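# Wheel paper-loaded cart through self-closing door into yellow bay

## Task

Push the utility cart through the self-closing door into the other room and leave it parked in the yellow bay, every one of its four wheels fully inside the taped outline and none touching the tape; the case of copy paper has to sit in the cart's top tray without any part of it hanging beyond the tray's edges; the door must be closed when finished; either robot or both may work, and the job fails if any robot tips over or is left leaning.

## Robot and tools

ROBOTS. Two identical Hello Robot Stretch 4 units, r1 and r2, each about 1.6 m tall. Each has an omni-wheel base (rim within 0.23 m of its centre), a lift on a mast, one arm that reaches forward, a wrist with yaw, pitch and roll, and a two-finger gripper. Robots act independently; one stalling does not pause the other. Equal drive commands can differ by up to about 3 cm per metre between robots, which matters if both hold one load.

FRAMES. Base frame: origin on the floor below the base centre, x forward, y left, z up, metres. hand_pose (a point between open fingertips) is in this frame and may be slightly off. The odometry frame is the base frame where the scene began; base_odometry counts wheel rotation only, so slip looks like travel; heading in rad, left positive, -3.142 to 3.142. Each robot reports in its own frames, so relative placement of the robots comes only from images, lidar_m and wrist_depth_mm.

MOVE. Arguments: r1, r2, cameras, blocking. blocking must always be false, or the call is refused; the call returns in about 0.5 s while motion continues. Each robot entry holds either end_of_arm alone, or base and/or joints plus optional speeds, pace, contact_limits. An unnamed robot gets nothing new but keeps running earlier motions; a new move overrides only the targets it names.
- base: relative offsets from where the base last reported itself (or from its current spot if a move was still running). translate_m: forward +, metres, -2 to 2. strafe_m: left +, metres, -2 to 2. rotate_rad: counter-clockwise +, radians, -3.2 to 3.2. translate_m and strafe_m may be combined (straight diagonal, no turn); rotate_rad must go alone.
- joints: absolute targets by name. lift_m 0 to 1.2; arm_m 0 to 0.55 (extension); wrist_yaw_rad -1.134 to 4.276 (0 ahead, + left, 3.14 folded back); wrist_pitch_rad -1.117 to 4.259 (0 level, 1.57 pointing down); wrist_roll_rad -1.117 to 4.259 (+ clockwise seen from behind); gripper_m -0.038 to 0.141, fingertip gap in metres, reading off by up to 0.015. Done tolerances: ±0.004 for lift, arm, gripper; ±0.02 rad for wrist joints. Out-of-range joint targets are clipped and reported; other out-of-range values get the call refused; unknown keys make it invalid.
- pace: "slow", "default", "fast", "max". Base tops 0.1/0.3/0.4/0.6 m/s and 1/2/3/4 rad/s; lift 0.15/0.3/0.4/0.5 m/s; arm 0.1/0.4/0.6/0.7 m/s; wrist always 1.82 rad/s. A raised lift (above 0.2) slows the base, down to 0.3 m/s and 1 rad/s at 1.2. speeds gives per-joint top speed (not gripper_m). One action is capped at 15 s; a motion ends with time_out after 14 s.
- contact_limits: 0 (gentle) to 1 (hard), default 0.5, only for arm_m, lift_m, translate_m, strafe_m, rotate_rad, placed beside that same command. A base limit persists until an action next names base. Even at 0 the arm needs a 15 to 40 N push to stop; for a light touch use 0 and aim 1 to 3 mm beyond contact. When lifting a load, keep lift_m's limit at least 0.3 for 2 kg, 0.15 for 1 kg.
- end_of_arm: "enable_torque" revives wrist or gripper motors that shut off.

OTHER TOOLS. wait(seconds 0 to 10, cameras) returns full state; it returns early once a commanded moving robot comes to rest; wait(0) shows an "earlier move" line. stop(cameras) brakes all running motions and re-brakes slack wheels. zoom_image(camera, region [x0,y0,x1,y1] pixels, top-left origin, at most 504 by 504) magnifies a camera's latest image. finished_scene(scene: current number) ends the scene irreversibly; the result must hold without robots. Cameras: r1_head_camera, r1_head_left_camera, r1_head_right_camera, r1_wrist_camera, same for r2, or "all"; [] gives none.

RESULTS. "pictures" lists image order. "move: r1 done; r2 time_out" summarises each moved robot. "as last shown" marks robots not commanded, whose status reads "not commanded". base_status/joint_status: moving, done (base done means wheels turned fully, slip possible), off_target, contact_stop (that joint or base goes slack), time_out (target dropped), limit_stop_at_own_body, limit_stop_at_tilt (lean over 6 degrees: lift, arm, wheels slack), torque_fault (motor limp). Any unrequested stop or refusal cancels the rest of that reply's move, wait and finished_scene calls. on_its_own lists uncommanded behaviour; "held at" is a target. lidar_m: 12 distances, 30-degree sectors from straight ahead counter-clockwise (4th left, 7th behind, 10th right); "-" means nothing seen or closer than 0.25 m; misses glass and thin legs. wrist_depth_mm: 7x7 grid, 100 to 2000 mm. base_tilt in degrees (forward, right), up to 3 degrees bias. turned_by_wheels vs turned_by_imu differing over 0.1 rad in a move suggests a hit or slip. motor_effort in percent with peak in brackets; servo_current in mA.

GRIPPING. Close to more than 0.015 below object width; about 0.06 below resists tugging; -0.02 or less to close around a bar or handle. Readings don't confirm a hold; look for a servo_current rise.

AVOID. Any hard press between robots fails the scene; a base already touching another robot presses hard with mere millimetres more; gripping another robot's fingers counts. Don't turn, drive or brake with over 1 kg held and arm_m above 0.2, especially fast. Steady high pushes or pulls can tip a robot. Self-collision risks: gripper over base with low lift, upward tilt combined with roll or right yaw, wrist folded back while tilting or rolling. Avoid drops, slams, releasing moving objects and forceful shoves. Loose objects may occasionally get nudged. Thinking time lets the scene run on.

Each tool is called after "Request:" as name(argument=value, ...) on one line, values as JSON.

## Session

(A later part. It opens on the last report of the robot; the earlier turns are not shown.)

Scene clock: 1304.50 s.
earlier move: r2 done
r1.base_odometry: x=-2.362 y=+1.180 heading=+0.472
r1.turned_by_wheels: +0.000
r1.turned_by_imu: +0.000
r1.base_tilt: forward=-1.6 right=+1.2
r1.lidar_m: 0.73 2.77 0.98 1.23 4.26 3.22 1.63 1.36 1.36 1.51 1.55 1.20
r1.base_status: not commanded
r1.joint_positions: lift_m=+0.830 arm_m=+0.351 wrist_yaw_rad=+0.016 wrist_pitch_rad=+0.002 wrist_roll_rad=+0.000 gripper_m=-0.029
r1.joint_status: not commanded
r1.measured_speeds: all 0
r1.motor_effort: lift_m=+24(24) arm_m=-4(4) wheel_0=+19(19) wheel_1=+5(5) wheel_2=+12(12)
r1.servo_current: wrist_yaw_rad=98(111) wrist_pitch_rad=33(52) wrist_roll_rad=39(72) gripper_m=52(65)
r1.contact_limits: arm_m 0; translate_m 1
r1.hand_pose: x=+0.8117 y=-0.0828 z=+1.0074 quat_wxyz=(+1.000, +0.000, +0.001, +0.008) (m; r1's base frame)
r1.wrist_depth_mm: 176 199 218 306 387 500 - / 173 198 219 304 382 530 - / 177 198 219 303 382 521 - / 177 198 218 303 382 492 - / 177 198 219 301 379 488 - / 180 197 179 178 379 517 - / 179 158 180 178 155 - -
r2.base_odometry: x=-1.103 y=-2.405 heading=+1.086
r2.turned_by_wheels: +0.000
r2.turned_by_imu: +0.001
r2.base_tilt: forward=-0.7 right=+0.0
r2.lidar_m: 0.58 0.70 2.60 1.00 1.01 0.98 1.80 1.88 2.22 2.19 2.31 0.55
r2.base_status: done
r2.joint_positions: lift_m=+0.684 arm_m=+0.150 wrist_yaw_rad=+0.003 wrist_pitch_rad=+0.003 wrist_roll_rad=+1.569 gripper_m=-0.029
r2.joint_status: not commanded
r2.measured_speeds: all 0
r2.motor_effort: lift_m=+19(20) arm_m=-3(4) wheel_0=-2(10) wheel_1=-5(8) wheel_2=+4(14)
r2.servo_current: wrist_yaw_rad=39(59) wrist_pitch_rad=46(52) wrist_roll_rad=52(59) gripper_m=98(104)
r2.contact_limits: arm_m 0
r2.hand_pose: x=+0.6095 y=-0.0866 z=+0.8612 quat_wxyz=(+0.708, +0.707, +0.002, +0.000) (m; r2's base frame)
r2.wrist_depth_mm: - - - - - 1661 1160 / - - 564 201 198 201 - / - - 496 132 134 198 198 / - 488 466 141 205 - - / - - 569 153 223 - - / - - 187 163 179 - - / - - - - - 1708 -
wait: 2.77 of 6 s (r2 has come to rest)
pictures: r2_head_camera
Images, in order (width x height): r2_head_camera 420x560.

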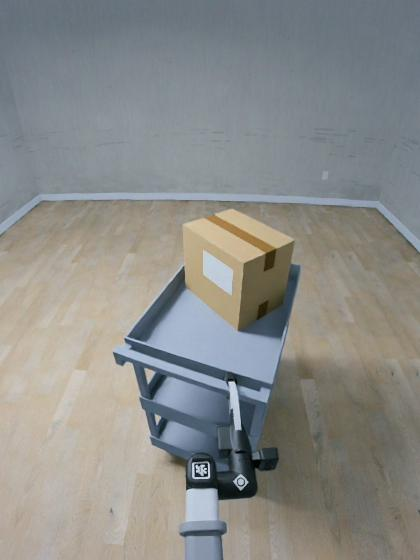

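Request:
move(blocking=false, r2={"joints":{"gripper_m":0.07}}, cameras=[])

Request:
wait(seconds=2, cameras=[])

Request:
move(blocking=false, r2={"base":{"translate_m":-0.10},"pace":"slow"}, cameras=[])

Request:
wait(seconds=3, cameras=[])

Request:
move(blocking=false, r2={"base":{"strafe_m":0.11},"pace":"slow"}, cameras=[])

Request:
wait(seconds=3, cameras=["r2_head_camera","r2_wrist_camera"])

Scene clock: 1322.90 s.
move: r2 moving
r1: as last shown
r1.base_tilt: forward=-1.5 right=+1.2
r1.lidar_m: 0.73 2.78 0.99 1.25 4.26 3.22 1.65 1.35 1.34 1.50 1.56 1.21
r1.motor_effort: lift_m=+24(24) arm_m=-4(4) wheel_0=+18(19) wheel_1=+4(5) wheel_2=+12(12)
r1.servo_current: wrist_yaw_rad=78(104) wrist_pitch_rad=46(46) wrist_roll_rad=59(65) gripper_m=52(59)
r1.contact_limits: arm_m 0; translate_m 1
r1.wrist_depth_mm: 177 198 218 306 387 504 - / 173 198 220 303 382 530 - / 176 198 219 304 382 525 - / 177 198 219 303 384 492 - / 177 198 218 301 379 496 - / 181 196 180 178 379 521 - / 179 158 180 178 155 - -
r2.base_odometry: x=-1.103 y=-2.405 heading=+1.087
r2.turned_by_wheels: +0.000
r2.turned_by_imu: +0.001
r2.base_tilt: forward=-0.7 right=+0.1
r2.lidar_m: 0.61 0.71 2.62 0.99 1.00 1.02 1.78 1.90 2.24 2.19 2.34 0.56
r2.base_status: not commanded
r2.joint_positions: lift_m=+0.684 arm_m=+0.150 wrist_yaw_rad=+0.002 wrist_pitch_rad=+0.003 wrist_roll_rad=+1.569 gripper_m=-0.003
r2.joint_status: gripper_m moving
r2.measured_speeds: all 0
r2.motor_effort: lift_m=+19(19) arm_m=-3(4) wheel_0=-2(2) wheel_1=-4(5) wheel_2=+4(4)
r2.servo_current: wrist_yaw_rad=39(59) wrist_pitch_rad=46(46) wrist_roll_rad=46(52) gripper_m=91(98)
r2.contact_limits: arm_m 0
r2.hand_pose: x=+0.6094 y=-0.0869 z=+0.8612 quat_wxyz=(+0.708, +0.707, +0.002, +0.000) (m; r2's base frame)
r2.wrist_depth_mm: - - - - - 1708 1160 / - - 564 263 211 211 - / - - 500 135 135 202 202 / - 488 469 144 213 - - / - - 580 155 227 - - / - - 190 170 181 - - / - - - - - 1756 -
pictures: none
No camera images: "cameras" was empty.

Scene clock: 1324.10 s.
earlier move: r2 done
r1.base_odometry: x=-2.362 y=+1.180 heading=+0.472
r1.turned_by_wheels: +0.000
r1.turned_by_imu: +0.000
r1.base_tilt: forward=-1.6 right=+1.2
r1.lidar_m: 0.73 2.75 0.99 1.24 4.26 3.21 1.66 1.35 1.36 1.49 1.54 1.17
r1.base_status: not commanded
r1.joint_positions: lift_m=+0.830 arm_m=+0.351 wrist_yaw_rad=+0.016 wrist_pitch_rad=+0.002 wrist_roll_rad=+0.000 gripper_m=-0.029
r1.joint_status: not commanded
r1.measured_speeds: all 0
r1.motor_effort: lift_m=+24(24) arm_m=-4(4) wheel_0=+17(19) wheel_1=+5(5) wheel_2=+12(12)
r1.servo_current: wrist_yaw_rad=98(104) wrist_pitch_rad=52(52) wrist_roll_rad=39(65) gripper_m=59(65)
r1.contact_limits: arm_m 0; translate_m 1
r1.hand_pose: x=+0.8117 y=-0.0828 z=+1.0074 quat_wxyz=(+1.000, +0.000, +0.001, +0.008) (m; r1's base frame)
r1.wrist_depth_mm: 177 198 218 304 384 504 - / 173 198 219 303 384 525 - / 177 198 218 301 384 525 - / 176 198 218 303 379 492 - / 177 197 218 301 382 492 - / 181 196 180 177 382 521 - / 179 157 180 177 155 - -
r2.base_odometry: x=-1.103 y=-2.405 heading=+1.087
r2.turned_by_wheels: +0.000
r2.turned_by_imu: +0.000
r2.base_tilt: forward=-0.7 right=+0.1
r2.lidar_m: 0.60 0.73 2.63 1.00 0.98 1.02 1.79 1.89 2.23 2.20 2.32 0.57
r2.base_status: not commanded
r2.joint_positions: lift_m=+0.684 arm_m=+0.150 wrist_yaw_rad=+0.002 wrist_pitch_rad=+0.003 wrist_roll_rad=+1.569 gripper_m=+0.070
r2.joint_status: all done
r2.measured_speeds: all 0
r2.motor_effort: lift_m=+19(20) arm_m=-4(4) wheel_0=-2(2) wheel_1=-5(5) wheel_2=+4(4)
r2.servo_current: wrist_yaw_rad=52(59) wrist_pitch_rad=39(46) wrist_roll_rad=39(59) gripper_m=52(98)
r2.contact_limits: arm_m 0
r2.hand_pose: x=+0.6094 y=-0.0869 z=+0.8612 quat_wxyz=(+0.708, +0.707, +0.002, +0.000) (m; r2's base frame)
r2.wrist_depth_mm: - - - - - 1708 1160 / - - 574 274 220 220 - / - - 508 142 140 206 206 / - - 473 150 218 - - / - - 580 163 232 - - / - - 192 175 186 - - / - - - - - 1863 -
wait: 1.20 of 2 s (r2 has come to rest)
pictures: none
No camera images: "cameras" was empty.

Scene clock: 1324.60 s.
move: r2 moving
r1: as last shown
r1.lidar_m: 0.73 2.76 0.97 1.23 4.24 3.23 1.67 1.37 1.33 1.52 1.56 1.17
r1.motor_effort: lift_m=+24(24) arm_m=-4(4) wheel_0=+18(19) wheel_1=+4(5) wheel_2=+12(12)
r1.servo_current: wrist_yaw_rad=85(98) wrist_pitch_rad=39(52) wrist_roll_rad=46(52) gripper_m=59(59)
r1.contact_limits: arm_m 0; translate_m 1
r1.wrist_depth_mm: 176 198 218 304 389 500 - / 173 198 218 304 387 530 - / 177 198 218 303 384 521 - / 176 197 218 301 382 492 - / 177 197 217 301 384 492 891 / 181 196 180 178 379 525 - / 179 158 179 177 155 - -
r2.base_odometry: x=-1.108 y=-2.416 heading=+1.086
r2.turned_by_wheels: +0.000
r2.turned_by_imu: +0.000
r2.base_tilt: forward=-0.7 right=+0.0
r2.lidar_m: 0.60 0.72 2.64 1.00 0.97 1.02 1.77 1.90 2.21 2.19 2.35 0.56
r2.base_status: translate_m moving
r2.joint_positions: lift_m=+0.684 arm_m=+0.150 wrist_yaw_rad=+0.002 wrist_pitch_rad=+0.003 wrist_roll_rad=+1.569 gripper_m=+0.070
r2.joint_status: not commanded
r2.measured_speeds: translate_m=-0.047 strafe_m=+0.000 rotate_rad=-0.001 lift_m=+0.000 arm_m=+0.000 wrist_yaw_rad=+0.000 wrist_pitch_rad=+0.000 wrist_roll_rad=+0.000
r2.motor_effort: lift_m=+20(20) arm_m=-4(4) wheel_0=-7(7) wheel_1=-5(7) wheel_2=+7(10)
r2.servo_current: wrist_yaw_rad=46(59) wrist_pitch_rad=39(52) wrist_roll_rad=33(65) gripper_m=52(52)
r2.contact_limits: arm_m 0
r2.hand_pose: x=+0.6094 y=-0.0869 z=+0.8612 quat_wxyz=(+0.708, +0.707, +0.002, +0.000) (m; r2's base frame)
r2.wrist_depth_mm: - - - - - 1618 1182 / - - 585 296 238 759 - / - - 512 150 153 214 214 / - - 480 160 224 - - / - - 574 173 238 - - / - - 194 182 190 - - / - - - - - 1756 -
pictures: none
No camera images: "cameras" was empty.

Scene clock: 1326.37 s.
earlier move: r2 done
r1.base_odometry: x=-2.362 y=+1.180 heading=+0.472
r1.turned_by_wheels: +0.000
r1.turned_by_imu: +0.000
r1.base_tilt: forward=-1.6 right=+1.2
r1.lidar_m: 0.72 1.18 0.99 1.27 4.22 3.20 1.67 1.36 1.35 1.52 1.54 1.19
r1.base_status: not commanded
r1.joint_positions: lift_m=+0.830 arm_m=+0.351 wrist_yaw_rad=+0.016 wrist_pitch_rad=+0.002 wrist_roll_rad=+0.000 gripper_m=-0.029
r1.joint_status: not commanded
r1.measured_speeds: all 0
r1.on_its_own: wrist_yaw_rad is at rest, and its servo_current (117 mA) is outside its rest range (0 to 104 mA)
r1.motor_effort: lift_m=+24(24) arm_m=-4(4) wheel_0=+17(19) wheel_1=+4(5) wheel_2=+12(12)
r1.servo_current: wrist_yaw_rad=117(117) wrist_pitch_rad=46(52) wrist_roll_rad=33(72) gripper_m=59(65)
r1.contact_limits: arm_m 0; translate_m 1
r1.hand_pose: x=+0.8117 y=-0.0828 z=+1.0074 quat_wxyz=(+1.000, +0.000, +0.001, +0.008) (m; r1's base frame)
r1.wrist_depth_mm: 176 198 219 303 384 504 - / 174 198 219 301 384 521 - / 177 197 220 303 384 525 - / 176 198 219 303 382 496 - / 177 198 218 303 379 496 - / 180 198 180 178 382 521 - / 179 158 180 177 155 - -
r2.base_odometry: x=-1.149 y=-2.493 heading=+1.086
r2.turned_by_wheels: +0.000
r2.turned_by_imu: +0.000
r2.base_tilt: forward=-0.7 right=+0.1
r2.lidar_m: 0.65 0.81 2.63 0.99 0.90 1.03 1.69 1.80 2.23 2.18 2.33 0.66
r2.base_status: done
r2.joint_positions: lift_m=+0.684 arm_m=+0.150 wrist_yaw_rad=+0.002 wrist_pitch_rad=+0.003 wrist_roll_rad=+1.569 gripper_m=+0.070
r2.joint_status: not commanded
r2.measured_speeds: all 0
r2.motor_effort: lift_m=+19(20) arm_m=-4(4) wheel_0=-4(8) wheel_1=-5(8) wheel_2=+4(10)
r2.servo_current: wrist_yaw_rad=52(59) wrist_pitch_rad=46(52) wrist_roll_rad=46(72) gripper_m=52(65)
r2.contact_limits: arm_m 0
r2.hand_pose: x=+0.6094 y=-0.0869 z=+0.8612 quat_wxyz=(+0.708, +0.707, +0.002, +0.000) (m; r2's base frame)
r2.wrist_depth_mm: - - - - - 1661 1160 / - - - 591 - 820 - / - - 609 276 298 300 301 / - - 574 255 320 - - / - - 683 332 340 - - / - - 193 293 189 - - / - - - - - 1756 -
wait: 1.77 of 3 s (r2 has come to rest)
pictures: none
No camera images: "cameras" was empty.

Scene clock: 1326.87 s.
move: r2 moving
r1.base_odometry: x=-2.362 y=+1.180 heading=+0.472
r1.turned_by_wheels: +0.000
r1.turned_by_imu: +0.000
r1.base_tilt: forward=-1.6 right=+1.2
r1.lidar_m: 0.71 1.21 0.97 1.22 4.26 3.22 1.67 1.36 1.35 1.52 1.54 1.19
r1.base_status: not commanded
r1.joint_positions: lift_m=+0.830 arm_m=+0.351 wrist_yaw_rad=+0.016 wrist_pitch_rad=+0.002 wrist_roll_rad=+0.000 gripper_m=-0.029
r1.joint_status: not commanded
r1.measured_speeds: all 0
r1.motor_effort: lift_m=+24(24) arm_m=-4(4) wheel_0=+18(19) wheel_1=+4(5) wheel_2=+12(12)
r1.servo_current: wrist_yaw_rad=91(117) wrist_pitch_rad=39(52) wrist_roll_rad=59(59) gripper_m=52(65)
r1.contact_limits: arm_m 0; translate_m 1
r1.hand_pose: x=+0.8117 y=-0.0828 z=+1.0074 quat_wxyz=(+1.000, +0.000, +0.001, +0.008) (m; r1's base frame)
r1.wrist_depth_mm: 176 198 218 304 387 504 - / 172 198 220 304 387 525 - / 176 198 220 303 384 517 - / 177 198 218 303 382 492 - / 178 198 218 300 379 492 - / 180 197 180 178 382 525 - / 179 158 180 177 155 - -
r2.base_odometry: x=-1.162 y=-2.486 heading=+1.086
r2.turned_by_wheels: +0.000
r2.turned_by_imu: +0.000
r2.base_tilt: forward=-0.6 right=+0.0
r2.lidar_m: 0.65 0.83 2.61 0.98 0.88 1.00 1.69 1.79 2.26 2.19 2.34 0.67
r2.base_status: strafe_m moving
r2.joint_positions: lift_m=+0.684 arm_m=+0.150 wrist_yaw_rad=+0.002 wrist_pitch_rad=+0.003 wrist_roll_rad=+1.569 gripper_m=+0.070
r2.joint_status: not commanded
r2.measured_speeds: translate_m=+0.000 strafe_m=+0.057 rotate_rad=-0.001 lift_m=+0.000 arm_m=+0.000 wrist_yaw_rad=+0.000 wrist_pitch_rad=+0.000 wrist_roll_rad=+0.000
r2.motor_effort: lift_m=+19(19) arm_m=-3(4) wheel_0=-6(10) wheel_1=+8(10) wheel_2=+1(3)
r2.servo_current: wrist_yaw_rad=39(59) wrist_pitch_rad=46(46) wrist_roll_rad=52(52) gripper_m=59(59)
r2.contact_limits: arm_m 0
r2.hand_pose: x=+0.6094 y=-0.0869 z=+0.8612 quat_wxyz=(+0.708, +0.707, +0.002, +0.000) (m; r2's base frame)
r2.wrist_depth_mm: - - - - - 1661 1138 / - - - 504 - - - / - - 609 240 297 300 301 / - - 574 315 325 - - / - - 699 334 345 - - / - - 193 298 188 - - / - - - - - 1708 -
pictures: none
No camera images: "cameras" was empty.

Scene clock: 1328.60 s.
earlier move: r2 done
r1.base_odometry: x=-2.362 y=+1.180 heading=+0.472
r1.turned_by_wheels: +0.000
r1.turned_by_imu: +0.000
r1.base_tilt: forward=-1.6 right=+1.2
r1.lidar_m: 0.72 1.02 0.88 1.21 4.24 3.20 1.66 1.34 1.35 1.52 1.56 1.18
r1.base_status: not commanded
r1.joint_positions: lift_m=+0.830 arm_m=+0.351 wrist_yaw_rad=+0.016 wrist_pitch_rad=+0.002 wrist_roll_rad=+0.000 gripper_m=-0.029
r1.joint_status: not commanded
r1.measured_speeds: all 0
r1.motor_effort: lift_m=+24(24) arm_m=-4(4) wheel_0=+18(19) wheel_1=+5(5) wheel_2=+12(12)
r1.servo_current: wrist_yaw_rad=91(117) wrist_pitch_rad=33(52) wrist_roll_rad=46(65) gripper_m=65(65)
r1.contact_limits: arm_m 0; translate_m 1
r1.hand_pose: x=+0.8117 y=-0.0828 z=+1.0074 quat_wxyz=(+1.000, +0.000, +0.001, +0.008) (m; r1's base frame)
r1.wrist_depth_mm: 176 198 218 306 387 500 - / 173 198 218 303 384 525 - / 176 198 218 303 382 521 - / 176 198 218 301 384 492 - / 177 198 218 301 382 488 891 / 180 196 180 177 382 521 - / 179 157 179 177 155 - -
r2.base_odometry: x=-1.246 y=-2.442 heading=+1.086
r2.turned_by_wheels: +0.000
r2.turned_by_imu: +0.001
r2.base_tilt: forward=-0.7 right=+0.1
r2.lidar_m: 0.69 3.26 2.52 0.89 0.84 0.86 1.71 1.74 2.34 2.27 2.47 0.65
r2.base_status: done
r2.joint_positions: lift_m=+0.684 arm_m=+0.150 wrist_yaw_rad=+0.002 wrist_pitch_rad=+0.003 wrist_roll_rad=+1.569 gripper_m=+0.070
r2.joint_status: not commanded
r2.measured_speeds: all 0
r2.motor_effort: lift_m=+19(20) arm_m=-4(4) wheel_0=-2(10) wheel_1=+5(10) wheel_2=+0(3)
r2.servo_current: wrist_yaw_rad=46(59) wrist_pitch_rad=46(46) wrist_roll_rad=52(59) gripper_m=59(59)
r2.contact_limits: arm_m 0
r2.hand_pose: x=+0.6094 y=-0.0869 z=+0.8612 quat_wxyz=(+0.708, +0.707, +0.002, +0.000) (m; r2's base frame)
r2.wrist_depth_mm: - - - 247 301 300 - / - - 591 314 322 878 - / - - 580 340 345 - - / - - 723 362 375 - - / - - - 392 399 - - / - - 193 351 191 1808 436 / - - - - 480 480 469
wait: 1.73 of 3 s (r2 has come to rest)
pictures: r2_head_camera, r2_wrist_camera
Images, in order (width x height): r2_head_camera 420x560, r2_wrist_camera 616x392.

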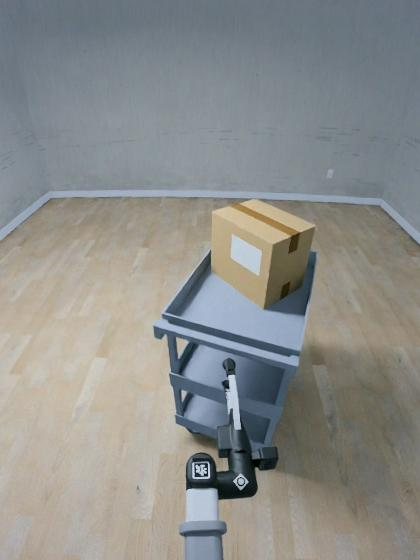

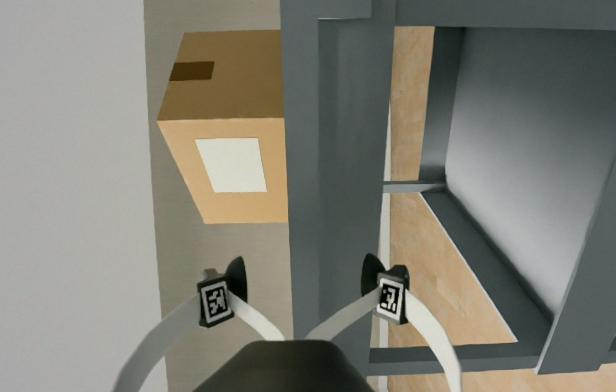

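Request:
move(blocking=false, r2={"base":{"translate_m":0.13},"pace":"slow","contact_limits":{"translate_m":0.2}}, cameras=[])

Request:
wait(seconds=4, cameras=["r2_head_camera","r2_wrist_camera"])

Scene clock: 1338.77 s.
move: r2 moving
r1: as last shown
r1.lidar_m: 0.73 1.06 0.87 1.20 4.25 3.23 1.67 1.35 1.35 1.50 1.54 1.21
r1.motor_effort: lift_m=+24(24) arm_m=-4(4) wheel_0=+18(19) wheel_1=+4(5) wheel_2=+12(12)
r1.servo_current: wrist_yaw_rad=78(111) wrist_pitch_rad=39(46) wrist_roll_rad=46(52) gripper_m=59(59)
r1.contact_limits: arm_m 0; translate_m 1
r1.wrist_depth_mm: 176 197 219 304 389 500 - / 173 198 219 304 387 530 - / 177 198 219 303 384 525 - / 177 198 219 303 387 496 - / 177 198 219 301 382 492 - / 180 196 180 178 382 521 - / 179 157 180 177 156 - -
r2.base_odometry: x=-1.241 y=-2.431 heading=+1.086
r2.turned_by_wheels: +0.000
r2.turned_by_imu: +0.001
r2.base_tilt: forward=-0.7 right=+0.1
r2.lidar_m: 0.68 3.27 2.52 0.89 0.87 0.87 1.70 1.77 2.34 2.29 2.43 0.66
r2.base_status: translate_m moving
r2.joint_positions: lift_m=+0.684 arm_m=+0.150 wrist_yaw_rad=+0.002 wrist_pitch_rad=+0.003 wrist_roll_rad=+1.569 gripper_m=+0.070
r2.joint_status: not commanded
r2.measured_speeds: translate_m=+0.048 strafe_m=+0.000 rotate_rad=-0.003 lift_m=+0.000 arm_m=+0.000 wrist_yaw_rad=+0.000 wrist_pitch_rad=+0.000 wrist_roll_rad=+0.000
r2.motor_effort: lift_m=+19(20) arm_m=-3(4) wheel_0=+4(9) wheel_1=+7(8) wheel_2=-9(9)
r2.servo_current: wrist_yaw_rad=52(52) wrist_pitch_rad=46(46) wrist_roll_rad=26(52) gripper_m=46(59)
r2.contact_limits: arm_m 0; translate_m 0.2
r2.hand_pose: x=+0.6094 y=-0.0869 z=+0.8612 quat_wxyz=(+0.708, +0.707, +0.002, +0.000) (m; r2's base frame)
r2.wrist_depth_mm: - - - 239 291 809 - / - - 580 300 312 - - / - - 580 327 334 - - / - - 707 349 362 - - / - - - 379 392 - - / - - 193 336 190 1863 436 / - - - - 477 469 462
pictures: none
No camera images: "cameras" was empty.

Scene clock: 1340.83 s.
earlier move: r2 done
r1.base_odometry: x=-2.362 y=+1.180 heading=+0.472
r1.turned_by_wheels: +0.000
r1.turned_by_imu: +0.000
r1.base_tilt: forward=-1.6 right=+1.2
r1.lidar_m: 0.72 2.79 0.88 1.15 4.23 3.23 1.67 1.36 1.35 1.53 1.54 1.19
r1.base_status: not commanded
r1.joint_positions: lift_m=+0.830 arm_m=+0.351 wrist_yaw_rad=+0.016 wrist_pitch_rad=+0.002 wrist_roll_rad=+0.000 gripper_m=-0.029
r1.joint_status: not commanded
r1.measured_speeds: all 0
r1.motor_effort: lift_m=+24(24) arm_m=-4(4) wheel_0=+18(19) wheel_1=+4(5) wheel_2=+12(12)
r1.servo_current: wrist_yaw_rad=91(111) wrist_pitch_rad=39(52) wrist_roll_rad=46(65) gripper_m=59(65)
r1.contact_limits: arm_m 0; translate_m 1
r1.hand_pose: x=+0.8117 y=-0.0828 z=+1.0074 quat_wxyz=(+1.000, +0.000, +0.001, +0.008) (m; r1's base frame)
r1.wrist_depth_mm: 176 198 217 304 389 504 - / 173 198 219 303 384 525 - / 177 197 219 303 384 521 - / 177 198 220 301 384 496 - / 177 199 219 300 382 496 - / 180 197 180 178 382 521 - / 178 157 180 177 155 - -
r2.base_odometry: x=-1.186 y=-2.327 heading=+1.087
r2.turned_by_wheels: +0.000
r2.turned_by_imu: +0.001
r2.base_tilt: forward=-0.6 right=+0.1
r2.lidar_m: 0.60 3.24 2.49 0.89 0.93 0.93 1.82 1.91 2.35 2.27 2.45 0.55
r2.base_status: done
r2.joint_positions: lift_m=+0.684 arm_m=+0.150 wrist_yaw_rad=+0.002 wrist_pitch_rad=+0.003 wrist_roll_rad=+1.569 gripper_m=+0.070
r2.joint_status: not commanded
r2.measured_speeds: all 0
r2.motor_effort: lift_m=+19(20) arm_m=-3(4) wheel_0=+5(9) wheel_1=+5(8) wheel_2=-7(11)
r2.servo_current: wrist_yaw_rad=46(59) wrist_pitch_rad=46(46) wrist_roll_rad=52(59) gripper_m=52(59)
r2.contact_limits: arm_m 0; translate_m 0.2
r2.hand_pose: x=+0.6094 y=-0.0869 z=+0.8612 quat_wxyz=(+0.708, +0.707, +0.002, +0.000) (m; r2's base frame)
r2.wrist_depth_mm: - - 500 138 190 - - / - 449 430 147 204 768 - / - - 473 155 216 820 - / - - 585 171 232 - - / - - - 183 246 - - / - - 191 191 189 1618 508 / - - - - - 1618 459
wait: 2.07 of 4 s (r2 has come to rest)
pictures: r2_head_camera, r2_wrist_camera
Images, in order (width x height): r2_head_camera 420x560, r2_wrist_camera 616x392.

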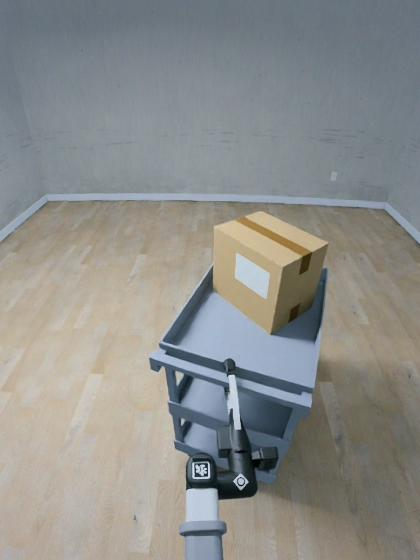

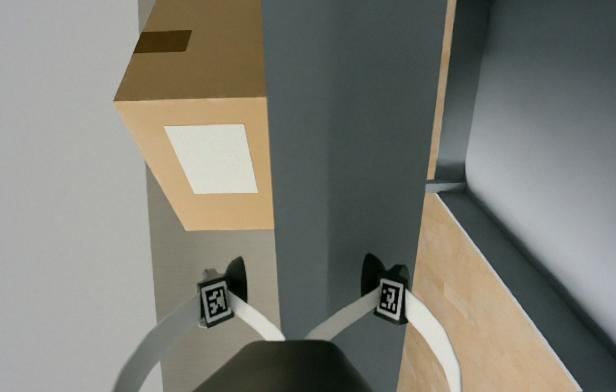

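Request:
move(blocking=false, r2={"base":{"translate_m":0.018},"pace":"slow","contact_limits":{"translate_m":0.2}}, cameras=[])

Request:
wait(seconds=2, cameras=[])

Request:
move(blocking=false, r2={"joints":{"gripper_m":-0.03}}, cameras=[])

Request:
wait(seconds=2, cameras=[])

Request:
move(blocking=false, r2={"base":{"translate_m":-0.3},"pace":"slow"}, cameras=[])

Request:
wait(seconds=5, cameras=["r2_head_camera","r2_wrist_camera"])

Scene clock: 1348.87 s.
move: r2 moving
r1: as last shown
r1.lidar_m: 0.73 2.79 0.88 1.14 4.25 3.22 1.66 1.36 1.36 1.50 1.54 1.22
r1.servo_current: wrist_yaw_rad=104(104) wrist_pitch_rad=46(46) wrist_roll_rad=59(65) gripper_m=59(59)
r1.contact_limits: arm_m 0; translate_m 1
r1.wrist_depth_mm: 176 198 218 304 387 500 - / 173 198 219 304 384 530 - / 177 198 219 303 384 521 - / 176 198 218 301 382 492 - / 177 198 217 301 382 488 - / 180 197 179 177 379 521 - / 178 157 180 177 156 - -
r2.base_odometry: x=-1.180 y=-2.317 heading=+1.087
r2.turned_by_wheels: +0.000
r2.turned_by_imu: +0.001
r2.base_tilt: forward=-0.7 right=+0.0
r2.lidar_m: 0.60 3.22 2.50 0.88 0.94 0.94 1.83 1.94 2.34 2.30 2.43 0.53
r2.base_status: translate_m moving
r2.joint_positions: lift_m=+0.684 arm_m=+0.150 wrist_yaw_rad=+0.002 wrist_pitch_rad=+0.003 wrist_roll_rad=+1.569 gripper_m=+0.070
r2.joint_status: not commanded
r2.measured_speeds: translate_m=+0.036 strafe_m=+0.000 rotate_rad=+0.000 lift_m=+0.000 arm_m=+0.000 wrist_yaw_rad=+0.000 wrist_pitch_rad=+0.000 wrist_roll_rad=+0.000
r2.motor_effort: lift_m=+19(19) arm_m=-3(4) wheel_0=+8(9) wheel_1=+6(8) wheel_2=-7(11)
r2.servo_current: wrist_yaw_rad=59(59) wrist_pitch_rad=46(46) wrist_roll_rad=59(59) gripper_m=46(59)
r2.contact_limits: arm_m 0; translate_m 0.2
r2.hand_pose: x=+0.6094 y=-0.0869 z=+0.8612 quat_wxyz=(+0.708, +0.707, +0.002, +0.000) (m; r2's base frame)
r2.wrist_depth_mm: - - 488 - 183 - - / - 436 424 137 195 - - / - 504 466 147 208 - - / - - 580 158 223 - - / - - - 170 236 - - / - - 192 181 189 1618 508 / - - - - - 1921 1205
pictures: none
No camera images: "cameras" was empty.

Scene clock: 1349.50 s.
earlier move: r2 done
r1.base_odometry: x=-2.362 y=+1.180 heading=+0.472
r1.turned_by_wheels: +0.000
r1.turned_by_imu: +0.000
r1.base_tilt: forward=-1.6 right=+1.3
r1.lidar_m: 0.74 2.76 0.87 1.13 4.26 3.21 1.64 1.37 1.35 1.51 1.55 1.20
r1.base_status: not commanded
r1.joint_positions: lift_m=+0.830 arm_m=+0.351 wrist_yaw_rad=+0.016 wrist_pitch_rad=+0.002 wrist_roll_rad=+0.000 gripper_m=-0.029
r1.joint_status: not commanded
r1.measured_speeds: all 0
r1.on_its_own: wrist_yaw_rad is at rest, and its servo_current (111 mA) is outside its rest range (0 to 104 mA)
r1.motor_effort: lift_m=+24(24) arm_m=-4(4) wheel_0=+18(19) wheel_1=+5(5) wheel_2=+12(12)
r1.servo_current: wrist_yaw_rad=111(111) wrist_pitch_rad=52(52) wrist_roll_rad=46(65) gripper_m=52(65)
r1.contact_limits: arm_m 0; translate_m 1
r1.hand_pose: x=+0.8117 y=-0.0828 z=+1.0074 quat_wxyz=(+1.000, +0.000, +0.001, +0.008) (m; r1's base frame)
r1.wrist_depth_mm: 176 197 219 304 387 500 - / 173 198 219 303 387 521 - / 176 198 219 303 384 521 - / 177 198 218 300 382 492 - / 177 198 219 300 382 488 891 / 180 196 179 178 382 521 - / 179 157 179 178 155 - -
r2.base_odometry: x=-1.178 y=-2.312 heading=+1.087
r2.turned_by_wheels: +0.000
r2.turned_by_imu: +0.000
r2.base_tilt: forward=-0.7 right=+0.1
r2.lidar_m: 0.59 3.24 2.49 0.90 0.93 0.96 1.84 1.94 2.35 2.29 2.43 0.53
r2.base_status: done
r2.joint_positions: lift_m=+0.684 arm_m=+0.150 wrist_yaw_rad=+0.002 wrist_pitch_rad=+0.003 wrist_roll_rad=+1.569 gripper_m=+0.070
r2.joint_status: not commanded
r2.measured_speeds: all 0
r2.motor_effort: lift_m=+19(20) arm_m=-3(4) wheel_0=+5(9) wheel_1=+4(8) wheel_2=-6(11)
r2.servo_current: wrist_yaw_rad=46(59) wrist_pitch_rad=46(46) wrist_roll_rad=46(59) gripper_m=52(59)
r2.contact_limits: arm_m 0; translate_m 0.2
r2.hand_pose: x=+0.6094 y=-0.0869 z=+0.8612 quat_wxyz=(+0.708, +0.707, +0.002, +0.000) (m; r2's base frame)
r2.wrist_depth_mm: - - 480 - 181 - - / - 430 421 135 193 - - / - 504 469 146 209 - - / - - 580 156 221 - - / - - - 170 235 - - / - - 193 181 189 1618 512 / - - - - - 1808 1205
wait: 0.63 of 2 s (r2 has come to rest)
pictures: none
No camera images: "cameras" was empty.

Scene clock: 1350.00 s.
move: r2 moving
r1.base_odometry: x=-2.362 y=+1.180 heading=+0.472
r1.turned_by_wheels: +0.000
r1.turned_by_imu: +0.000
r1.base_tilt: forward=-1.6 right=+1.2
r1.lidar_m: 0.74 2.76 0.89 1.13 4.24 3.23 1.67 1.37 1.36 1.52 1.53 1.19
r1.base_status: not commanded
r1.joint_positions: lift_m=+0.830 arm_m=+0.351 wrist_yaw_rad=+0.016 wrist_pitch_rad=+0.002 wrist_roll_rad=+0.000 gripper_m=-0.029
r1.joint_status: not commanded
r1.measured_speeds: all 0
r1.motor_effort: lift_m=+24(24) arm_m=-4(4) wheel_0=+18(19) wheel_1=+5(5) wheel_2=+12(12)
r1.servo_current: wrist_yaw_rad=78(111) wrist_pitch_rad=33(52) wrist_roll_rad=39(59) gripper_m=59(65)
r1.contact_limits: arm_m 0; translate_m 1
r1.hand_pose: x=+0.8117 y=-0.0828 z=+1.0074 quat_wxyz=(+1.000, +0.000, +0.001, +0.008) (m; r1's base frame)
r1.wrist_depth_mm: 176 197 219 306 389 504 - / 172 198 219 301 384 530 - / 176 198 218 304 382 525 - / 176 199 218 301 382 496 - / 177 197 218 301 382 488 - / 180 196 180 177 382 521 - / 179 157 179 178 155 - -
r2.base_odometry: x=-1.178 y=-2.312 heading=+1.087
r2.turned_by_wheels: +0.000
r2.turned_by_imu: +0.000
r2.base_tilt: forward=-0.7 right=+0.1
r2.lidar_m: 0.60 3.27 2.52 0.91 0.94 0.93 1.83 1.92 2.35 2.27 2.47 0.53
r2.base_status: not commanded
r2.joint_positions: lift_m=+0.684 arm_m=+0.150 wrist_yaw_rad=+0.002 wrist_pitch_rad=+0.003 wrist_roll_rad=+1.569 gripper_m=+0.051
r2.joint_status: gripper_m moving
r2.measured_speeds: all 0
r2.motor_effort: lift_m=+19(19) arm_m=-4(4) wheel_0=+4(5) wheel_1=+4(4) wheel_2=-6(6)
r2.servo_current: wrist_yaw_rad=46(59) wrist_pitch_rad=39(46) wrist_roll_rad=46(59) gripper_m=111(130)
r2.contact_limits: arm_m 0; translate_m 0.2
r2.hand_pose: x=+0.6094 y=-0.0869 z=+0.8612 quat_wxyz=(+0.708, +0.707, +0.002, +0.000) (m; r2's base frame)
r2.wrist_depth_mm: - - 477 130 181 - - / - 433 418 137 193 - - / - 508 473 146 209 - - / - - 574 156 222 - - / - - - 169 236 - - / - - 193 181 189 1618 508 / - - - - - 1576 1182
pictures: none
No camera images: "cameras" was empty.

Scene clock: 1351.20 s.
earlier move: r2 done
r1.base_odometry: x=-2.362 y=+1.180 heading=+0.472
r1.turned_by_wheels: +0.000
r1.turned_by_imu: +0.000
r1.base_tilt: forward=-1.6 right=+1.3
r1.lidar_m: 0.71 2.78 0.88 1.14 4.23 3.23 1.68 1.36 1.35 1.52 1.56 1.21
r1.base_status: not commanded
r1.joint_positions: lift_m=+0.830 arm_m=+0.351 wrist_yaw_rad=+0.016 wrist_pitch_rad=+0.002 wrist_roll_rad=+0.000 gripper_m=-0.029
r1.joint_status: not commanded
r1.measured_speeds: all 0
r1.motor_effort: lift_m=+24(24) arm_m=-4(4) wheel_0=+18(19) wheel_1=+5(5) wheel_2=+12(12)
r1.servo_current: wrist_yaw_rad=85(111) wrist_pitch_rad=46(52) wrist_roll_rad=52(72) gripper_m=52(65)
r1.contact_limits: arm_m 0; translate_m 1
r1.hand_pose: x=+0.8117 y=-0.0828 z=+1.0074 quat_wxyz=(+1.000, +0.000, +0.001, +0.008) (m; r1's base frame)
r1.wrist_depth_mm: 176 198 219 306 387 500 - / 173 198 219 304 384 525 - / 177 198 219 303 384 525 - / 177 198 219 301 382 492 - / 177 198 218 303 384 492 891 / 180 196 180 178 382 521 - / 180 157 180 177 155 - -
r2.base_odometry: x=-1.178 y=-2.311 heading=+1.087
r2.turned_by_wheels: +0.000
r2.turned_by_imu: +0.000
r2.base_tilt: forward=-0.7 right=+0.1
r2.lidar_m: 0.58 3.22 2.49 0.89 0.95 0.97 1.85 1.95 2.35 2.31 2.47 0.52
r2.base_status: not commanded
r2.joint_positions: lift_m=+0.684 arm_m=+0.150 wrist_yaw_rad=+0.002 wrist_pitch_rad=+0.003 wrist_roll_rad=+1.569 gripper_m=-0.029
r2.joint_status: all done
r2.measured_speeds: all 0
r2.motor_effort: lift_m=+19(19) arm_m=-4(4) wheel_0=+1(5) wheel_1=+1(4) wheel_2=-3(6)
r2.servo_current: wrist_yaw_rad=39(59) wrist_pitch_rad=39(46) wrist_roll_rad=52(59) gripper_m=111(273)
r2.contact_limits: arm_m 0; translate_m 0.2
r2.hand_pose: x=+0.6094 y=-0.0869 z=+0.8612 quat_wxyz=(+0.708, +0.707, +0.002, +0.000) (m; r2's base frame)
r2.wrist_depth_mm: - - 480 118 175 - - / - 424 415 125 183 - - / - 466 452 134 196 - - / - - 549 143 209 - - / - - - 153 224 - - / - - 185 168 177 1499 508 / - - - - 259 1708 459
wait: 1.20 of 2 s (r2 has come to rest)
pictures: none
No camera images: "cameras" was empty.

Scene clock: 1351.70 s.
move: r2 moving
r1: as last shown
r1.base_tilt: forward=-1.6 right=+1.2
r1.lidar_m: 0.74 2.79 0.85 1.14 4.25 3.20 1.66 1.36 1.35 1.52 1.53 1.20
r1.servo_current: wrist_yaw_rad=78(104) wrist_pitch_rad=46(52) wrist_roll_rad=59(59) gripper_m=59(59)
r1.contact_limits: arm_m 0; translate_m 1
r1.wrist_depth_mm: 177 198 220 304 389 500 - / 173 198 219 304 387 525 - / 177 198 220 303 384 525 - / 177 198 218 303 384 492 - / 176 198 217 301 384 492 - / 180 197 180 178 379 517 - / 179 157 179 177 155 - -
r2.base_odometry: x=-1.183 y=-2.322 heading=+1.086
r2.turned_by_wheels: +0.000
r2.turned_by_imu: +0.000
r2.base_tilt: forward=-0.6 right=+0.1
r2.lidar_m: 0.60 3.24 2.51 0.89 0.93 0.97 1.83 1.93 2.34 2.29 2.48 0.52
r2.base_status: translate_m moving
r2.joint_positions: lift_m=+0.684 arm_m=+0.150 wrist_yaw_rad=+0.002 wrist_pitch_rad=+0.003 wrist_roll_rad=+1.569 gripper_m=-0.029
r2.joint_status: not commanded
r2.measured_speeds: translate_m=-0.048 strafe_m=+0.000 rotate_rad=+0.002 lift_m=+0.000 arm_m=+0.000 wrist_yaw_rad=+0.000 wrist_pitch_rad=+0.000 wrist_roll_rad=+0.000
r2.motor_effort: lift_m=+19(19) arm_m=-3(4) wheel_0=-12(12) wheel_1=-7(10) wheel_2=+11(11)
r2.servo_current: wrist_yaw_rad=52(59) wrist_pitch_rad=39(46) wrist_roll_rad=46(59) gripper_m=111(124)
r2.contact_limits: arm_m 0
r2.hand_pose: x=+0.6094 y=-0.0870 z=+0.8612 quat_wxyz=(+0.708, +0.707, +0.002, +0.000) (m; r2's base frame)
r2.wrist_depth_mm: - - 488 122 178 - - / - 433 421 126 186 - - / - 466 449 135 197 - - / - - 549 144 211 - - / - - - 155 224 - - / - - 184 169 178 1499 508 / - - - - - 1708 455
pictures: none
No camera images: "cameras" was empty.

Scene clock: 1355.50 s.
earlier move: r2 done
r1.base_odometry: x=-2.362 y=+1.180 heading=+0.472
r1.turned_by_wheels: +0.000
r1.turned_by_imu: +0.000
r1.base_tilt: forward=-1.6 right=+1.2
r1.lidar_m: 0.73 0.90 0.89 1.11 4.28 3.20 1.66 1.36 1.35 1.52 1.56 1.18
r1.base_status: not commanded
r1.joint_positions: lift_m=+0.830 arm_m=+0.351 wrist_yaw_rad=+0.016 wrist_pitch_rad=+0.002 wrist_roll_rad=+0.000 gripper_m=-0.029
r1.joint_status: not commanded
r1.measured_speeds: all 0
r1.motor_effort: lift_m=+24(24) arm_m=-4(4) wheel_0=+18(19) wheel_1=+5(5) wheel_2=+12(12)
r1.servo_current: wrist_yaw_rad=91(117) wrist_pitch_rad=46(52) wrist_roll_rad=52(72) gripper_m=52(65)
r1.contact_limits: arm_m 0; translate_m 1
r1.hand_pose: x=+0.8117 y=-0.0828 z=+1.0074 quat_wxyz=(+1.000, +0.000, +0.001, +0.008) (m; r1's base frame)
r1.wrist_depth_mm: 177 198 218 304 387 500 - / 173 197 218 303 387 530 - / 177 198 219 301 384 517 - / 176 198 218 303 384 492 - / 177 198 218 300 382 496 - / 180 196 180 178 382 521 - / 180 157 180 177 155 - -
r2.base_odometry: x=-1.317 y=-2.577 heading=+1.086
r2.turned_by_wheels: +0.000
r2.turned_by_imu: +0.000
r2.base_tilt: forward=-0.7 right=+0.1
r2.lidar_m: 0.59 3.25 0.94 0.84 0.75 0.85 1.54 1.60 2.31 2.28 2.46 0.50
r2.base_status: done
r2.joint_positions: lift_m=+0.684 arm_m=+0.150 wrist_yaw_rad=+0.001 wrist_pitch_rad=+0.003 wrist_roll_rad=+1.569 gripper_m=-0.029
r2.joint_status: not commanded
r2.measured_speeds: all 0
r2.motor_effort: lift_m=+19(20) arm_m=-3(4) wheel_0=-4(14) wheel_1=-4(10) wheel_2=+6(12)
r2.servo_current: wrist_yaw_rad=52(59) wrist_pitch_rad=39(46) wrist_roll_rad=52(65) gripper_m=98(124)
r2.contact_limits: arm_m 0
r2.hand_pose: x=+0.6094 y=-0.0872 z=+0.8612 quat_wxyz=(+0.708, +0.707, +0.001, -0.001) (m; r2's base frame)
r2.wrist_depth_mm: - 404 407 102 157 - - / - 394 394 110 170 - - / - - 480 118 185 - - / - - 627 131 200 - - / - - - 144 222 1756 - / - - 186 159 178 1618 484 / - - - - - 1618 1205
wait: 3.80 of 5 s (r2 has come to rest)
pictures: r2_head_camera, r2_wrist_camera
Images, in order (width x height): r2_head_camera 420x560, r2_wrist_camera 616x392.

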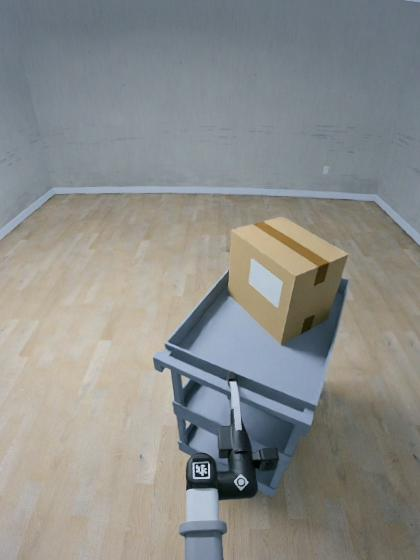

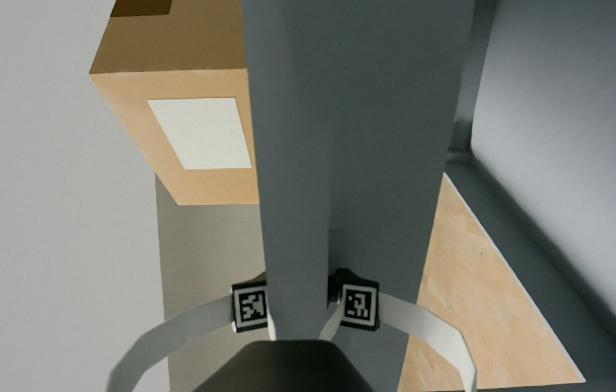

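Request:
move(blocking=false, r2={"joints":{"gripper_m":0.06}}, cameras=[])

Request:
wait(seconds=2, cameras=[])

Request:
move(blocking=false, r2={"base":{"translate_m":0.04,"strafe_m":0.10},"pace":"slow","contact_limits":{"translate_m":0.2}}, cameras=[])

Request:
wait(seconds=3, cameras=["r2_head_camera","r2_wrist_camera"])

Scene clock: 1412.13 s.
move: r2 moving
r1: as last shown
r1.base_tilt: forward=-1.6 right=+1.3
r1.lidar_m: 0.73 0.90 0.90 1.08 4.25 3.23 1.66 1.33 1.35 1.52 1.56 1.20
r1.motor_effort: lift_m=+24(24) arm_m=-4(4) wheel_0=+18(18) wheel_1=+4(5) wheel_2=+12(12)
r1.servo_current: wrist_yaw_rad=98(98) wrist_pitch_rad=39(46) wrist_roll_rad=59(59) gripper_m=65(65)
r1.contact_limits: arm_m 0; translate_m 1
r1.wrist_depth_mm: 177 198 219 304 387 500 - / 173 198 218 306 384 525 - / 177 198 219 301 387 525 - / 176 198 217 303 379 500 - / 177 198 218 301 379 492 891 / 180 196 180 178 379 525 - / 179 157 179 177 155 - -
r2.base_odometry: x=-1.317 y=-2.577 heading=+1.086
r2.turned_by_wheels: +0.000
r2.turned_by_imu: +0.001
r2.base_tilt: forward=-0.7 right=+0.1
r2.lidar_m: 0.58 3.24 0.98 0.85 0.73 0.87 1.54 1.62 2.34 2.27 2.44 0.50
r2.base_status: not commanded
r2.joint_positions: lift_m=+0.684 arm_m=+0.150 wrist_yaw_rad=+0.001 wrist_pitch_rad=+0.003 wrist_roll_rad=+1.569 gripper_m=-0.003
r2.joint_status: gripper_m moving
r2.measured_speeds: all 0
r2.motor_effort: lift_m=+19(19) arm_m=-4(4) wheel_0=-3(5) wheel_1=-3(5) wheel_2=+5(6)
r2.servo_current: wrist_yaw_rad=59(59) wrist_pitch_rad=39(46) wrist_roll_rad=59(59) gripper_m=111(111)
r2.contact_limits: arm_m 0
r2.hand_pose: x=+0.6094 y=-0.0872 z=+0.8612 quat_wxyz=(+0.708, +0.707, +0.001, -0.001) (m; r2's base frame)
r2.wrist_depth_mm: - 413 402 104 159 - - / - 394 392 114 172 - - / - - 477 120 187 - - / - - 634 133 204 - - / - - - 150 225 1708 - / - - 188 163 182 1618 480 / - - - - - 1537 1229
pictures: none
No camera images: "cameras" was empty.

Scene clock: 1413.23 s.
earlier move: r2 done
r1.base_odometry: x=-2.362 y=+1.180 heading=+0.472
r1.turned_by_wheels: +0.000
r1.turned_by_imu: +0.000
r1.base_tilt: forward=-1.6 right=+1.3
r1.lidar_m: 0.74 0.89 0.88 1.10 4.26 3.21 1.68 1.36 1.35 1.51 1.54 1.22
r1.base_status: not commanded
r1.joint_positions: lift_m=+0.830 arm_m=+0.351 wrist_yaw_rad=+0.016 wrist_pitch_rad=+0.002 wrist_roll_rad=+0.000 gripper_m=-0.029
r1.joint_status: not commanded
r1.measured_speeds: all 0
r1.on_its_own: wrist_yaw_rad is at rest, and its servo_current (111 mA) is outside its rest range (0 to 104 mA)
r1.motor_effort: lift_m=+24(24) arm_m=-4(4) wheel_0=+18(19) wheel_1=+4(5) wheel_2=+12(12)
r1.servo_current: wrist_yaw_rad=111(111) wrist_pitch_rad=46(52) wrist_roll_rad=39(72) gripper_m=59(65)
r1.contact_limits: arm_m 0; translate_m 1
r1.hand_pose: x=+0.8117 y=-0.0828 z=+1.0074 quat_wxyz=(+1.000, +0.000, +0.001, +0.008) (m; r1's base frame)
r1.wrist_depth_mm: 176 198 220 304 384 504 - / 173 198 220 304 384 530 - / 177 199 218 303 382 525 - / 177 198 218 303 382 492 - / 177 198 218 301 382 492 - / 181 196 179 177 379 517 - / 179 158 179 178 156 - -
r2.base_odometry: x=-1.317 y=-2.577 heading=+1.086
r2.turned_by_wheels: +0.000
r2.turned_by_imu: +0.000
r2.base_tilt: forward=-0.7 right=+0.0
r2.lidar_m: 0.61 3.27 0.96 0.85 0.72 0.88 1.56 1.61 2.31 2.26 2.45 0.50
r2.base_status: not commanded
r2.joint_positions: lift_m=+0.684 arm_m=+0.150 wrist_yaw_rad=+0.001 wrist_pitch_rad=+0.003 wrist_roll_rad=+1.569 gripper_m=+0.060
r2.joint_status: all done
r2.measured_speeds: all 0
r2.motor_effort: lift_m=+19(19) arm_m=-3(4) wheel_0=-3(5) wheel_1=-3(5) wheel_2=+5(6)
r2.servo_current: wrist_yaw_rad=46(59) wrist_pitch_rad=39(46) wrist_roll_rad=33(65) gripper_m=39(130)
r2.contact_limits: arm_m 0
r2.hand_pose: x=+0.6094 y=-0.0872 z=+0.8612 quat_wxyz=(+0.708, +0.707, +0.001, -0.001) (m; r2's base frame)
r2.wrist_depth_mm: - 424 421 114 168 - - / - 407 407 125 182 - - / - - 500 133 198 - - / - - 640 146 216 - - / - - - 164 234 1863 - / - - 196 179 189 1618 496 / - - - - - 1708 1205
wait: 1.10 of 2 s (r2 has come to rest)
pictures: none
No camera images: "cameras" was empty.

Scene clock: 1413.73 s.
move: r2 moving
r1.base_odometry: x=-2.362 y=+1.180 heading=+0.472
r1.turned_by_wheels: +0.000
r1.turned_by_imu: +0.000
r1.base_tilt: forward=-1.6 right=+1.3
r1.lidar_m: 0.72 0.88 0.86 1.07 4.26 3.21 1.67 1.34 1.36 1.49 1.56 1.19
r1.base_status: not commanded
r1.joint_positions: lift_m=+0.830 arm_m=+0.351 wrist_yaw_rad=+0.016 wrist_pitch_rad=+0.002 wrist_roll_rad=+0.000 gripper_m=-0.029
r1.joint_status: not commanded
r1.measured_speeds: all 0
r1.motor_effort: lift_m=+24(24) arm_m=-4(4) wheel_0=+18(19) wheel_1=+5(5) wheel_2=+12(12)
r1.servo_current: wrist_yaw_rad=85(111) wrist_pitch_rad=39(46) wrist_roll_rad=46(65) gripper_m=52(65)
r1.contact_limits: arm_m 0; translate_m 1
r1.hand_pose: x=+0.8117 y=-0.0828 z=+1.0074 quat_wxyz=(+1.000, +0.000, +0.001, +0.008) (m; r1's base frame)
r1.wrist_depth_mm: 176 198 218 306 387 500 - / 173 198 219 303 384 525 - / 176 198 218 303 382 521 - / 176 198 218 301 384 488 - / 177 198 218 303 379 492 891 / 180 196 180 178 379 521 - / 179 157 179 178 155 - -
r2.base_odometry: x=-1.325 y=-2.567 heading=+1.086
r2.turned_by_wheels: +0.000
r2.turned_by_imu: +0.000
r2.base_tilt: forward=-0.7 right=+0.0
r2.lidar_m: 0.61 3.25 0.96 0.84 0.70 0.85 1.56 1.62 2.32 2.27 2.47 0.51
r2.base_status: translate_m moving; strafe_m moving
r2.joint_positions: lift_m=+0.684 arm_m=+0.150 wrist_yaw_rad=+0.001 wrist_pitch_rad=+0.003 wrist_roll_rad=+1.569 gripper_m=+0.060
r2.joint_status: not commanded
r2.measured_speeds: translate_m=+0.018 strafe_m=+0.045 rotate_rad=+0.000 lift_m=+0.000 arm_m=+0.000 wrist_yaw_rad=+0.000 wrist_pitch_rad=+0.000 wrist_roll_rad=+0.000
r2.motor_effort: lift_m=+19(19) arm_m=-3(4) wheel_0=-5(9) wheel_1=+8(8) wheel_2=-7(7)
r2.servo_current: wrist_yaw_rad=46(52) wrist_pitch_rad=46(46) wrist_roll_rad=52(59) gripper_m=59(59)
r2.contact_limits: arm_m 0; translate_m 0.2
r2.hand_pose: x=+0.6094 y=-0.0872 z=+0.8612 quat_wxyz=(+0.708, +0.707, +0.001, -0.001) (m; r2's base frame)
r2.wrist_depth_mm: - 413 410 117 170 - - / - 430 415 125 184 - - / - - 512 135 200 - - / - - 654 148 219 - - / - - - 166 236 1708 - / - - 196 181 187 1576 480 / - - - - - 1397 1205
pictures: none
No camera images: "cameras" was empty.

Scene clock: 1415.60 s.
earlier move: r2 done
r1.base_odometry: x=-2.362 y=+1.180 heading=+0.472
r1.turned_by_wheels: +0.000
r1.turned_by_imu: +0.000
r1.base_tilt: forward=-1.6 right=+1.2
r1.lidar_m: 0.72 0.79 0.78 1.09 4.25 3.23 1.66 1.36 1.35 1.51 1.55 1.21
r1.base_status: not commanded
r1.joint_positions: lift_m=+0.830 arm_m=+0.351 wrist_yaw_rad=+0.016 wrist_pitch_rad=+0.002 wrist_roll_rad=+0.000 gripper_m=-0.029
r1.joint_status: not commanded
r1.measured_speeds: all 0
r1.motor_effort: lift_m=+24(24) arm_m=-4(4) wheel_0=+18(19) wheel_1=+4(5) wheel_2=+12(12)
r1.servo_current: wrist_yaw_rad=85(111) wrist_pitch_rad=33(52) wrist_roll_rad=59(72) gripper_m=59(72)
r1.contact_limits: arm_m 0; translate_m 1
r1.hand_pose: x=+0.8117 y=-0.0828 z=+1.0074 quat_wxyz=(+1.000, +0.000, +0.001, +0.008) (m; r1's base frame)
r1.wrist_depth_mm: 176 198 219 304 387 500 - / 172 198 220 303 384 530 - / 177 199 219 303 382 525 - / 177 198 218 303 382 496 - / 177 198 218 301 379 492 - / 180 196 179 178 379 517 - / 179 157 179 177 156 - -
r2.base_odometry: x=-1.387 y=-2.495 heading=+1.086
r2.turned_by_wheels: +0.000
r2.turned_by_imu: +0.001
r2.base_tilt: forward=-0.7 right=+0.1
r2.lidar_m: 0.60 3.14 0.87 0.79 0.69 0.72 1.63 1.65 2.41 2.36 2.53 0.53
r2.base_status: done
r2.joint_positions: lift_m=+0.684 arm_m=+0.150 wrist_yaw_rad=+0.001 wrist_pitch_rad=+0.003 wrist_roll_rad=+1.569 gripper_m=+0.060
r2.joint_status: not commanded
r2.measured_speeds: all 0
r2.motor_effort: lift_m=+19(19) arm_m=-3(4) wheel_0=-3(10) wheel_1=+5(9) wheel_2=-5(8)
r2.servo_current: wrist_yaw_rad=46(59) wrist_pitch_rad=46(52) wrist_roll_rad=39(59) gripper_m=52(59)
r2.contact_limits: arm_m 0; translate_m 0.2
r2.hand_pose: x=+0.6094 y=-0.0872 z=+0.8612 quat_wxyz=(+0.708, +0.707, +0.001, -0.001) (m; r2's base frame)
r2.wrist_depth_mm: - 433 424 - 183 - - / - - 496 139 198 - - / - - 615 150 215 - - / - - - 167 234 1756 496 / - - - 188 253 1708 1205 / - - 195 197 190 319 319 / - - - - - 1708 1182
wait: 1.87 of 3 s (r2 has come to rest)
pictures: r2_head_camera, r2_wrist_camera
Images, in order (width x height): r2_head_camera 420x560, r2_wrist_camera 616x392.

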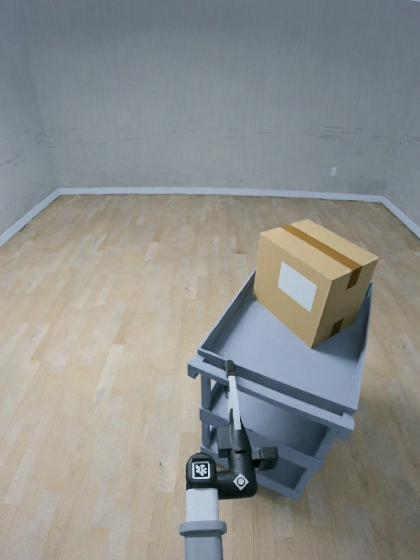

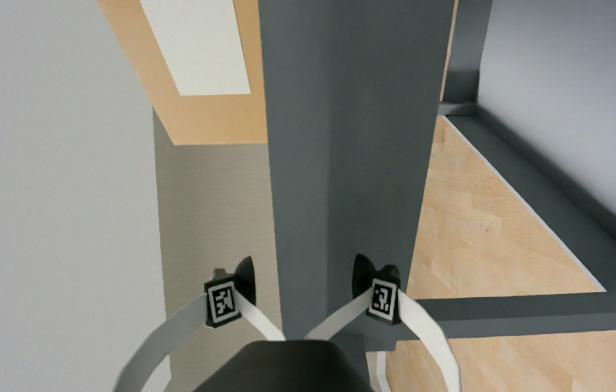

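Request:
move(r2={"joints":{"gripper_m":-0.03}}, blocking=false, cameras=[])

Request:
wait(seconds=2, cameras=["r2_head_camera","r2_wrist_camera"])

Scene clock: 1434.87 s.
move: r2 moving
r1: as last shown
r1.lidar_m: 0.72 0.81 0.78 1.07 4.25 3.22 1.65 1.35 1.35 1.53 1.55 1.21
r1.servo_current: wrist_yaw_rad=104(104) wrist_pitch_rad=39(46) wrist_roll_rad=39(52) gripper_m=59(59)
r1.contact_limits: arm_m 0; translate_m 1
r1.wrist_depth_mm: 176 198 218 304 389 500 - / 172 198 219 303 387 535 - / 177 198 218 301 382 525 - / 177 198 219 301 382 496 - / 177 198 217 303 382 488 - / 180 196 179 178 382 525 - / 179 158 179 178 155 - -
r2.base_odometry: x=-1.387 y=-2.495 heading=+1.086
r2.turned_by_wheels: +0.000
r2.turned_by_imu: +0.000
r2.base_tilt: forward=-0.7 right=+0.1
r2.lidar_m: 0.62 3.16 0.92 0.77 0.71 0.72 1.62 1.65 2.41 2.37 2.53 0.53
r2.base_status: not commanded
r2.joint_positions: lift_m=+0.684 arm_m=+0.150 wrist_yaw_rad=+0.001 wrist_pitch_rad=+0.003 wrist_roll_rad=+1.569 gripper_m=+0.040
r2.joint_status: gripper_m moving
r2.measured_speeds: all 0
r2.motor_effort: lift_m=+19(19) arm_m=-3(4) wheel_0=-3(3) wheel_1=+5(5) wheel_2=-5(5)
r2.servo_current: wrist_yaw_rad=39(52) wrist_pitch_rad=39(46) wrist_roll_rad=46(52) gripper_m=104(117)
r2.contact_limits: arm_m 0; translate_m 0.2
r2.hand_pose: x=+0.6094 y=-0.0872 z=+0.8612 quat_wxyz=(+0.708, +0.707, +0.001, -0.001) (m; r2's base frame)
r2.wrist_depth_mm: - 427 418 - 183 - - / - - 500 138 198 - - / - - 615 150 215 - - / - - - 167 235 1661 500 / - - - 188 258 1756 1205 / - - 199 196 189 319 317 / - - - - - 1499 1205
pictures: none
No camera images: "cameras" was empty.

Scene clock: 1435.97 s.
earlier move: r2 done
r1.base_odometry: x=-2.362 y=+1.180 heading=+0.472
r1.turned_by_wheels: +0.000
r1.turned_by_imu: +0.000
r1.base_tilt: forward=-1.6 right=+1.3
r1.lidar_m: 0.71 0.81 0.79 1.10 4.22 3.21 1.64 1.34 1.35 1.51 1.55 1.17
r1.base_status: not commanded
r1.joint_positions: lift_m=+0.830 arm_m=+0.351 wrist_yaw_rad=+0.016 wrist_pitch_rad=+0.002 wrist_roll_rad=+0.000 gripper_m=-0.029
r1.joint_status: not commanded
r1.measured_speeds: all 0
r1.on_its_own: wrist_yaw_rad is at rest, and its servo_current (111 mA) is outside its rest range (0 to 104 mA)
r1.motor_effort: lift_m=+24(24) arm_m=-4(4) wheel_0=+18(19) wheel_1=+5(5) wheel_2=+12(12)
r1.servo_current: wrist_yaw_rad=111(111) wrist_pitch_rad=46(46) wrist_roll_rad=52(72) gripper_m=59(65)
r1.contact_limits: arm_m 0; translate_m 1
r1.hand_pose: x=+0.8117 y=-0.0828 z=+1.0074 quat_wxyz=(+1.000, +0.000, +0.001, +0.008) (m; r1's base frame)
r1.wrist_depth_mm: 176 198 219 303 382 500 - / 173 198 219 304 384 525 - / 177 198 220 301 382 525 - / 176 198 219 303 382 496 - / 178 197 217 300 384 492 - / 180 197 180 177 384 517 - / 180 157 179 178 155 - -
r2.base_odometry: x=-1.387 y=-2.495 heading=+1.086
r2.turned_by_wheels: +0.000
r2.turned_by_imu: +0.000
r2.base_tilt: forward=-0.7 right=+0.1
r2.lidar_m: 0.61 3.15 0.86 0.79 0.70 0.71 1.64 1.64 2.39 2.37 2.54 0.52
r2.base_status: not commanded
r2.joint_positions: lift_m=+0.684 arm_m=+0.150 wrist_yaw_rad=+0.001 wrist_pitch_rad=+0.003 wrist_roll_rad=+1.569 gripper_m=-0.028
r2.joint_status: all done
r2.measured_speeds: all 0
r2.motor_effort: lift_m=+19(19) arm_m=-4(4) wheel_0=-4(4) wheel_1=+4(5) wheel_2=-5(5)
r2.servo_current: wrist_yaw_rad=39(52) wrist_pitch_rad=39(46) wrist_roll_rad=39(59) gripper_m=137(299)
r2.contact_limits: arm_m 0; translate_m 0.2
r2.hand_pose: x=+0.6094 y=-0.0872 z=+0.8612 quat_wxyz=(+0.708, +0.707, +0.001, -0.001) (m; r2's base frame)
r2.wrist_depth_mm: - 424 410 121 177 - - / - - 492 127 189 - - / - - 603 140 208 - - / - - - 153 224 1708 488 / - - - 173 247 1708 1182 / - - 183 188 177 1430 307 / - - - - 306 1661 1118
wait: 1.10 of 2 s (r2 has come to rest)
pictures: r2_head_camera, r2_wrist_camera
Images, in order (width x height): r2_head_camera 420x560, r2_wrist_camera 616x392.

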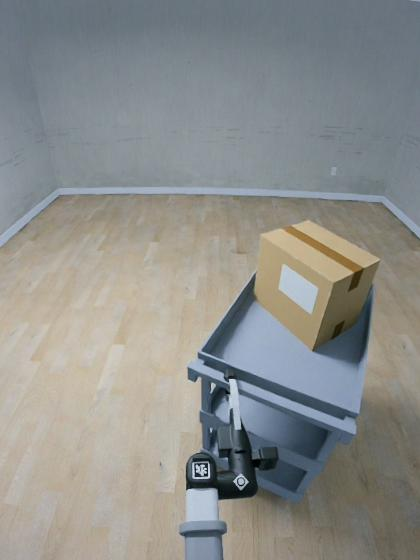

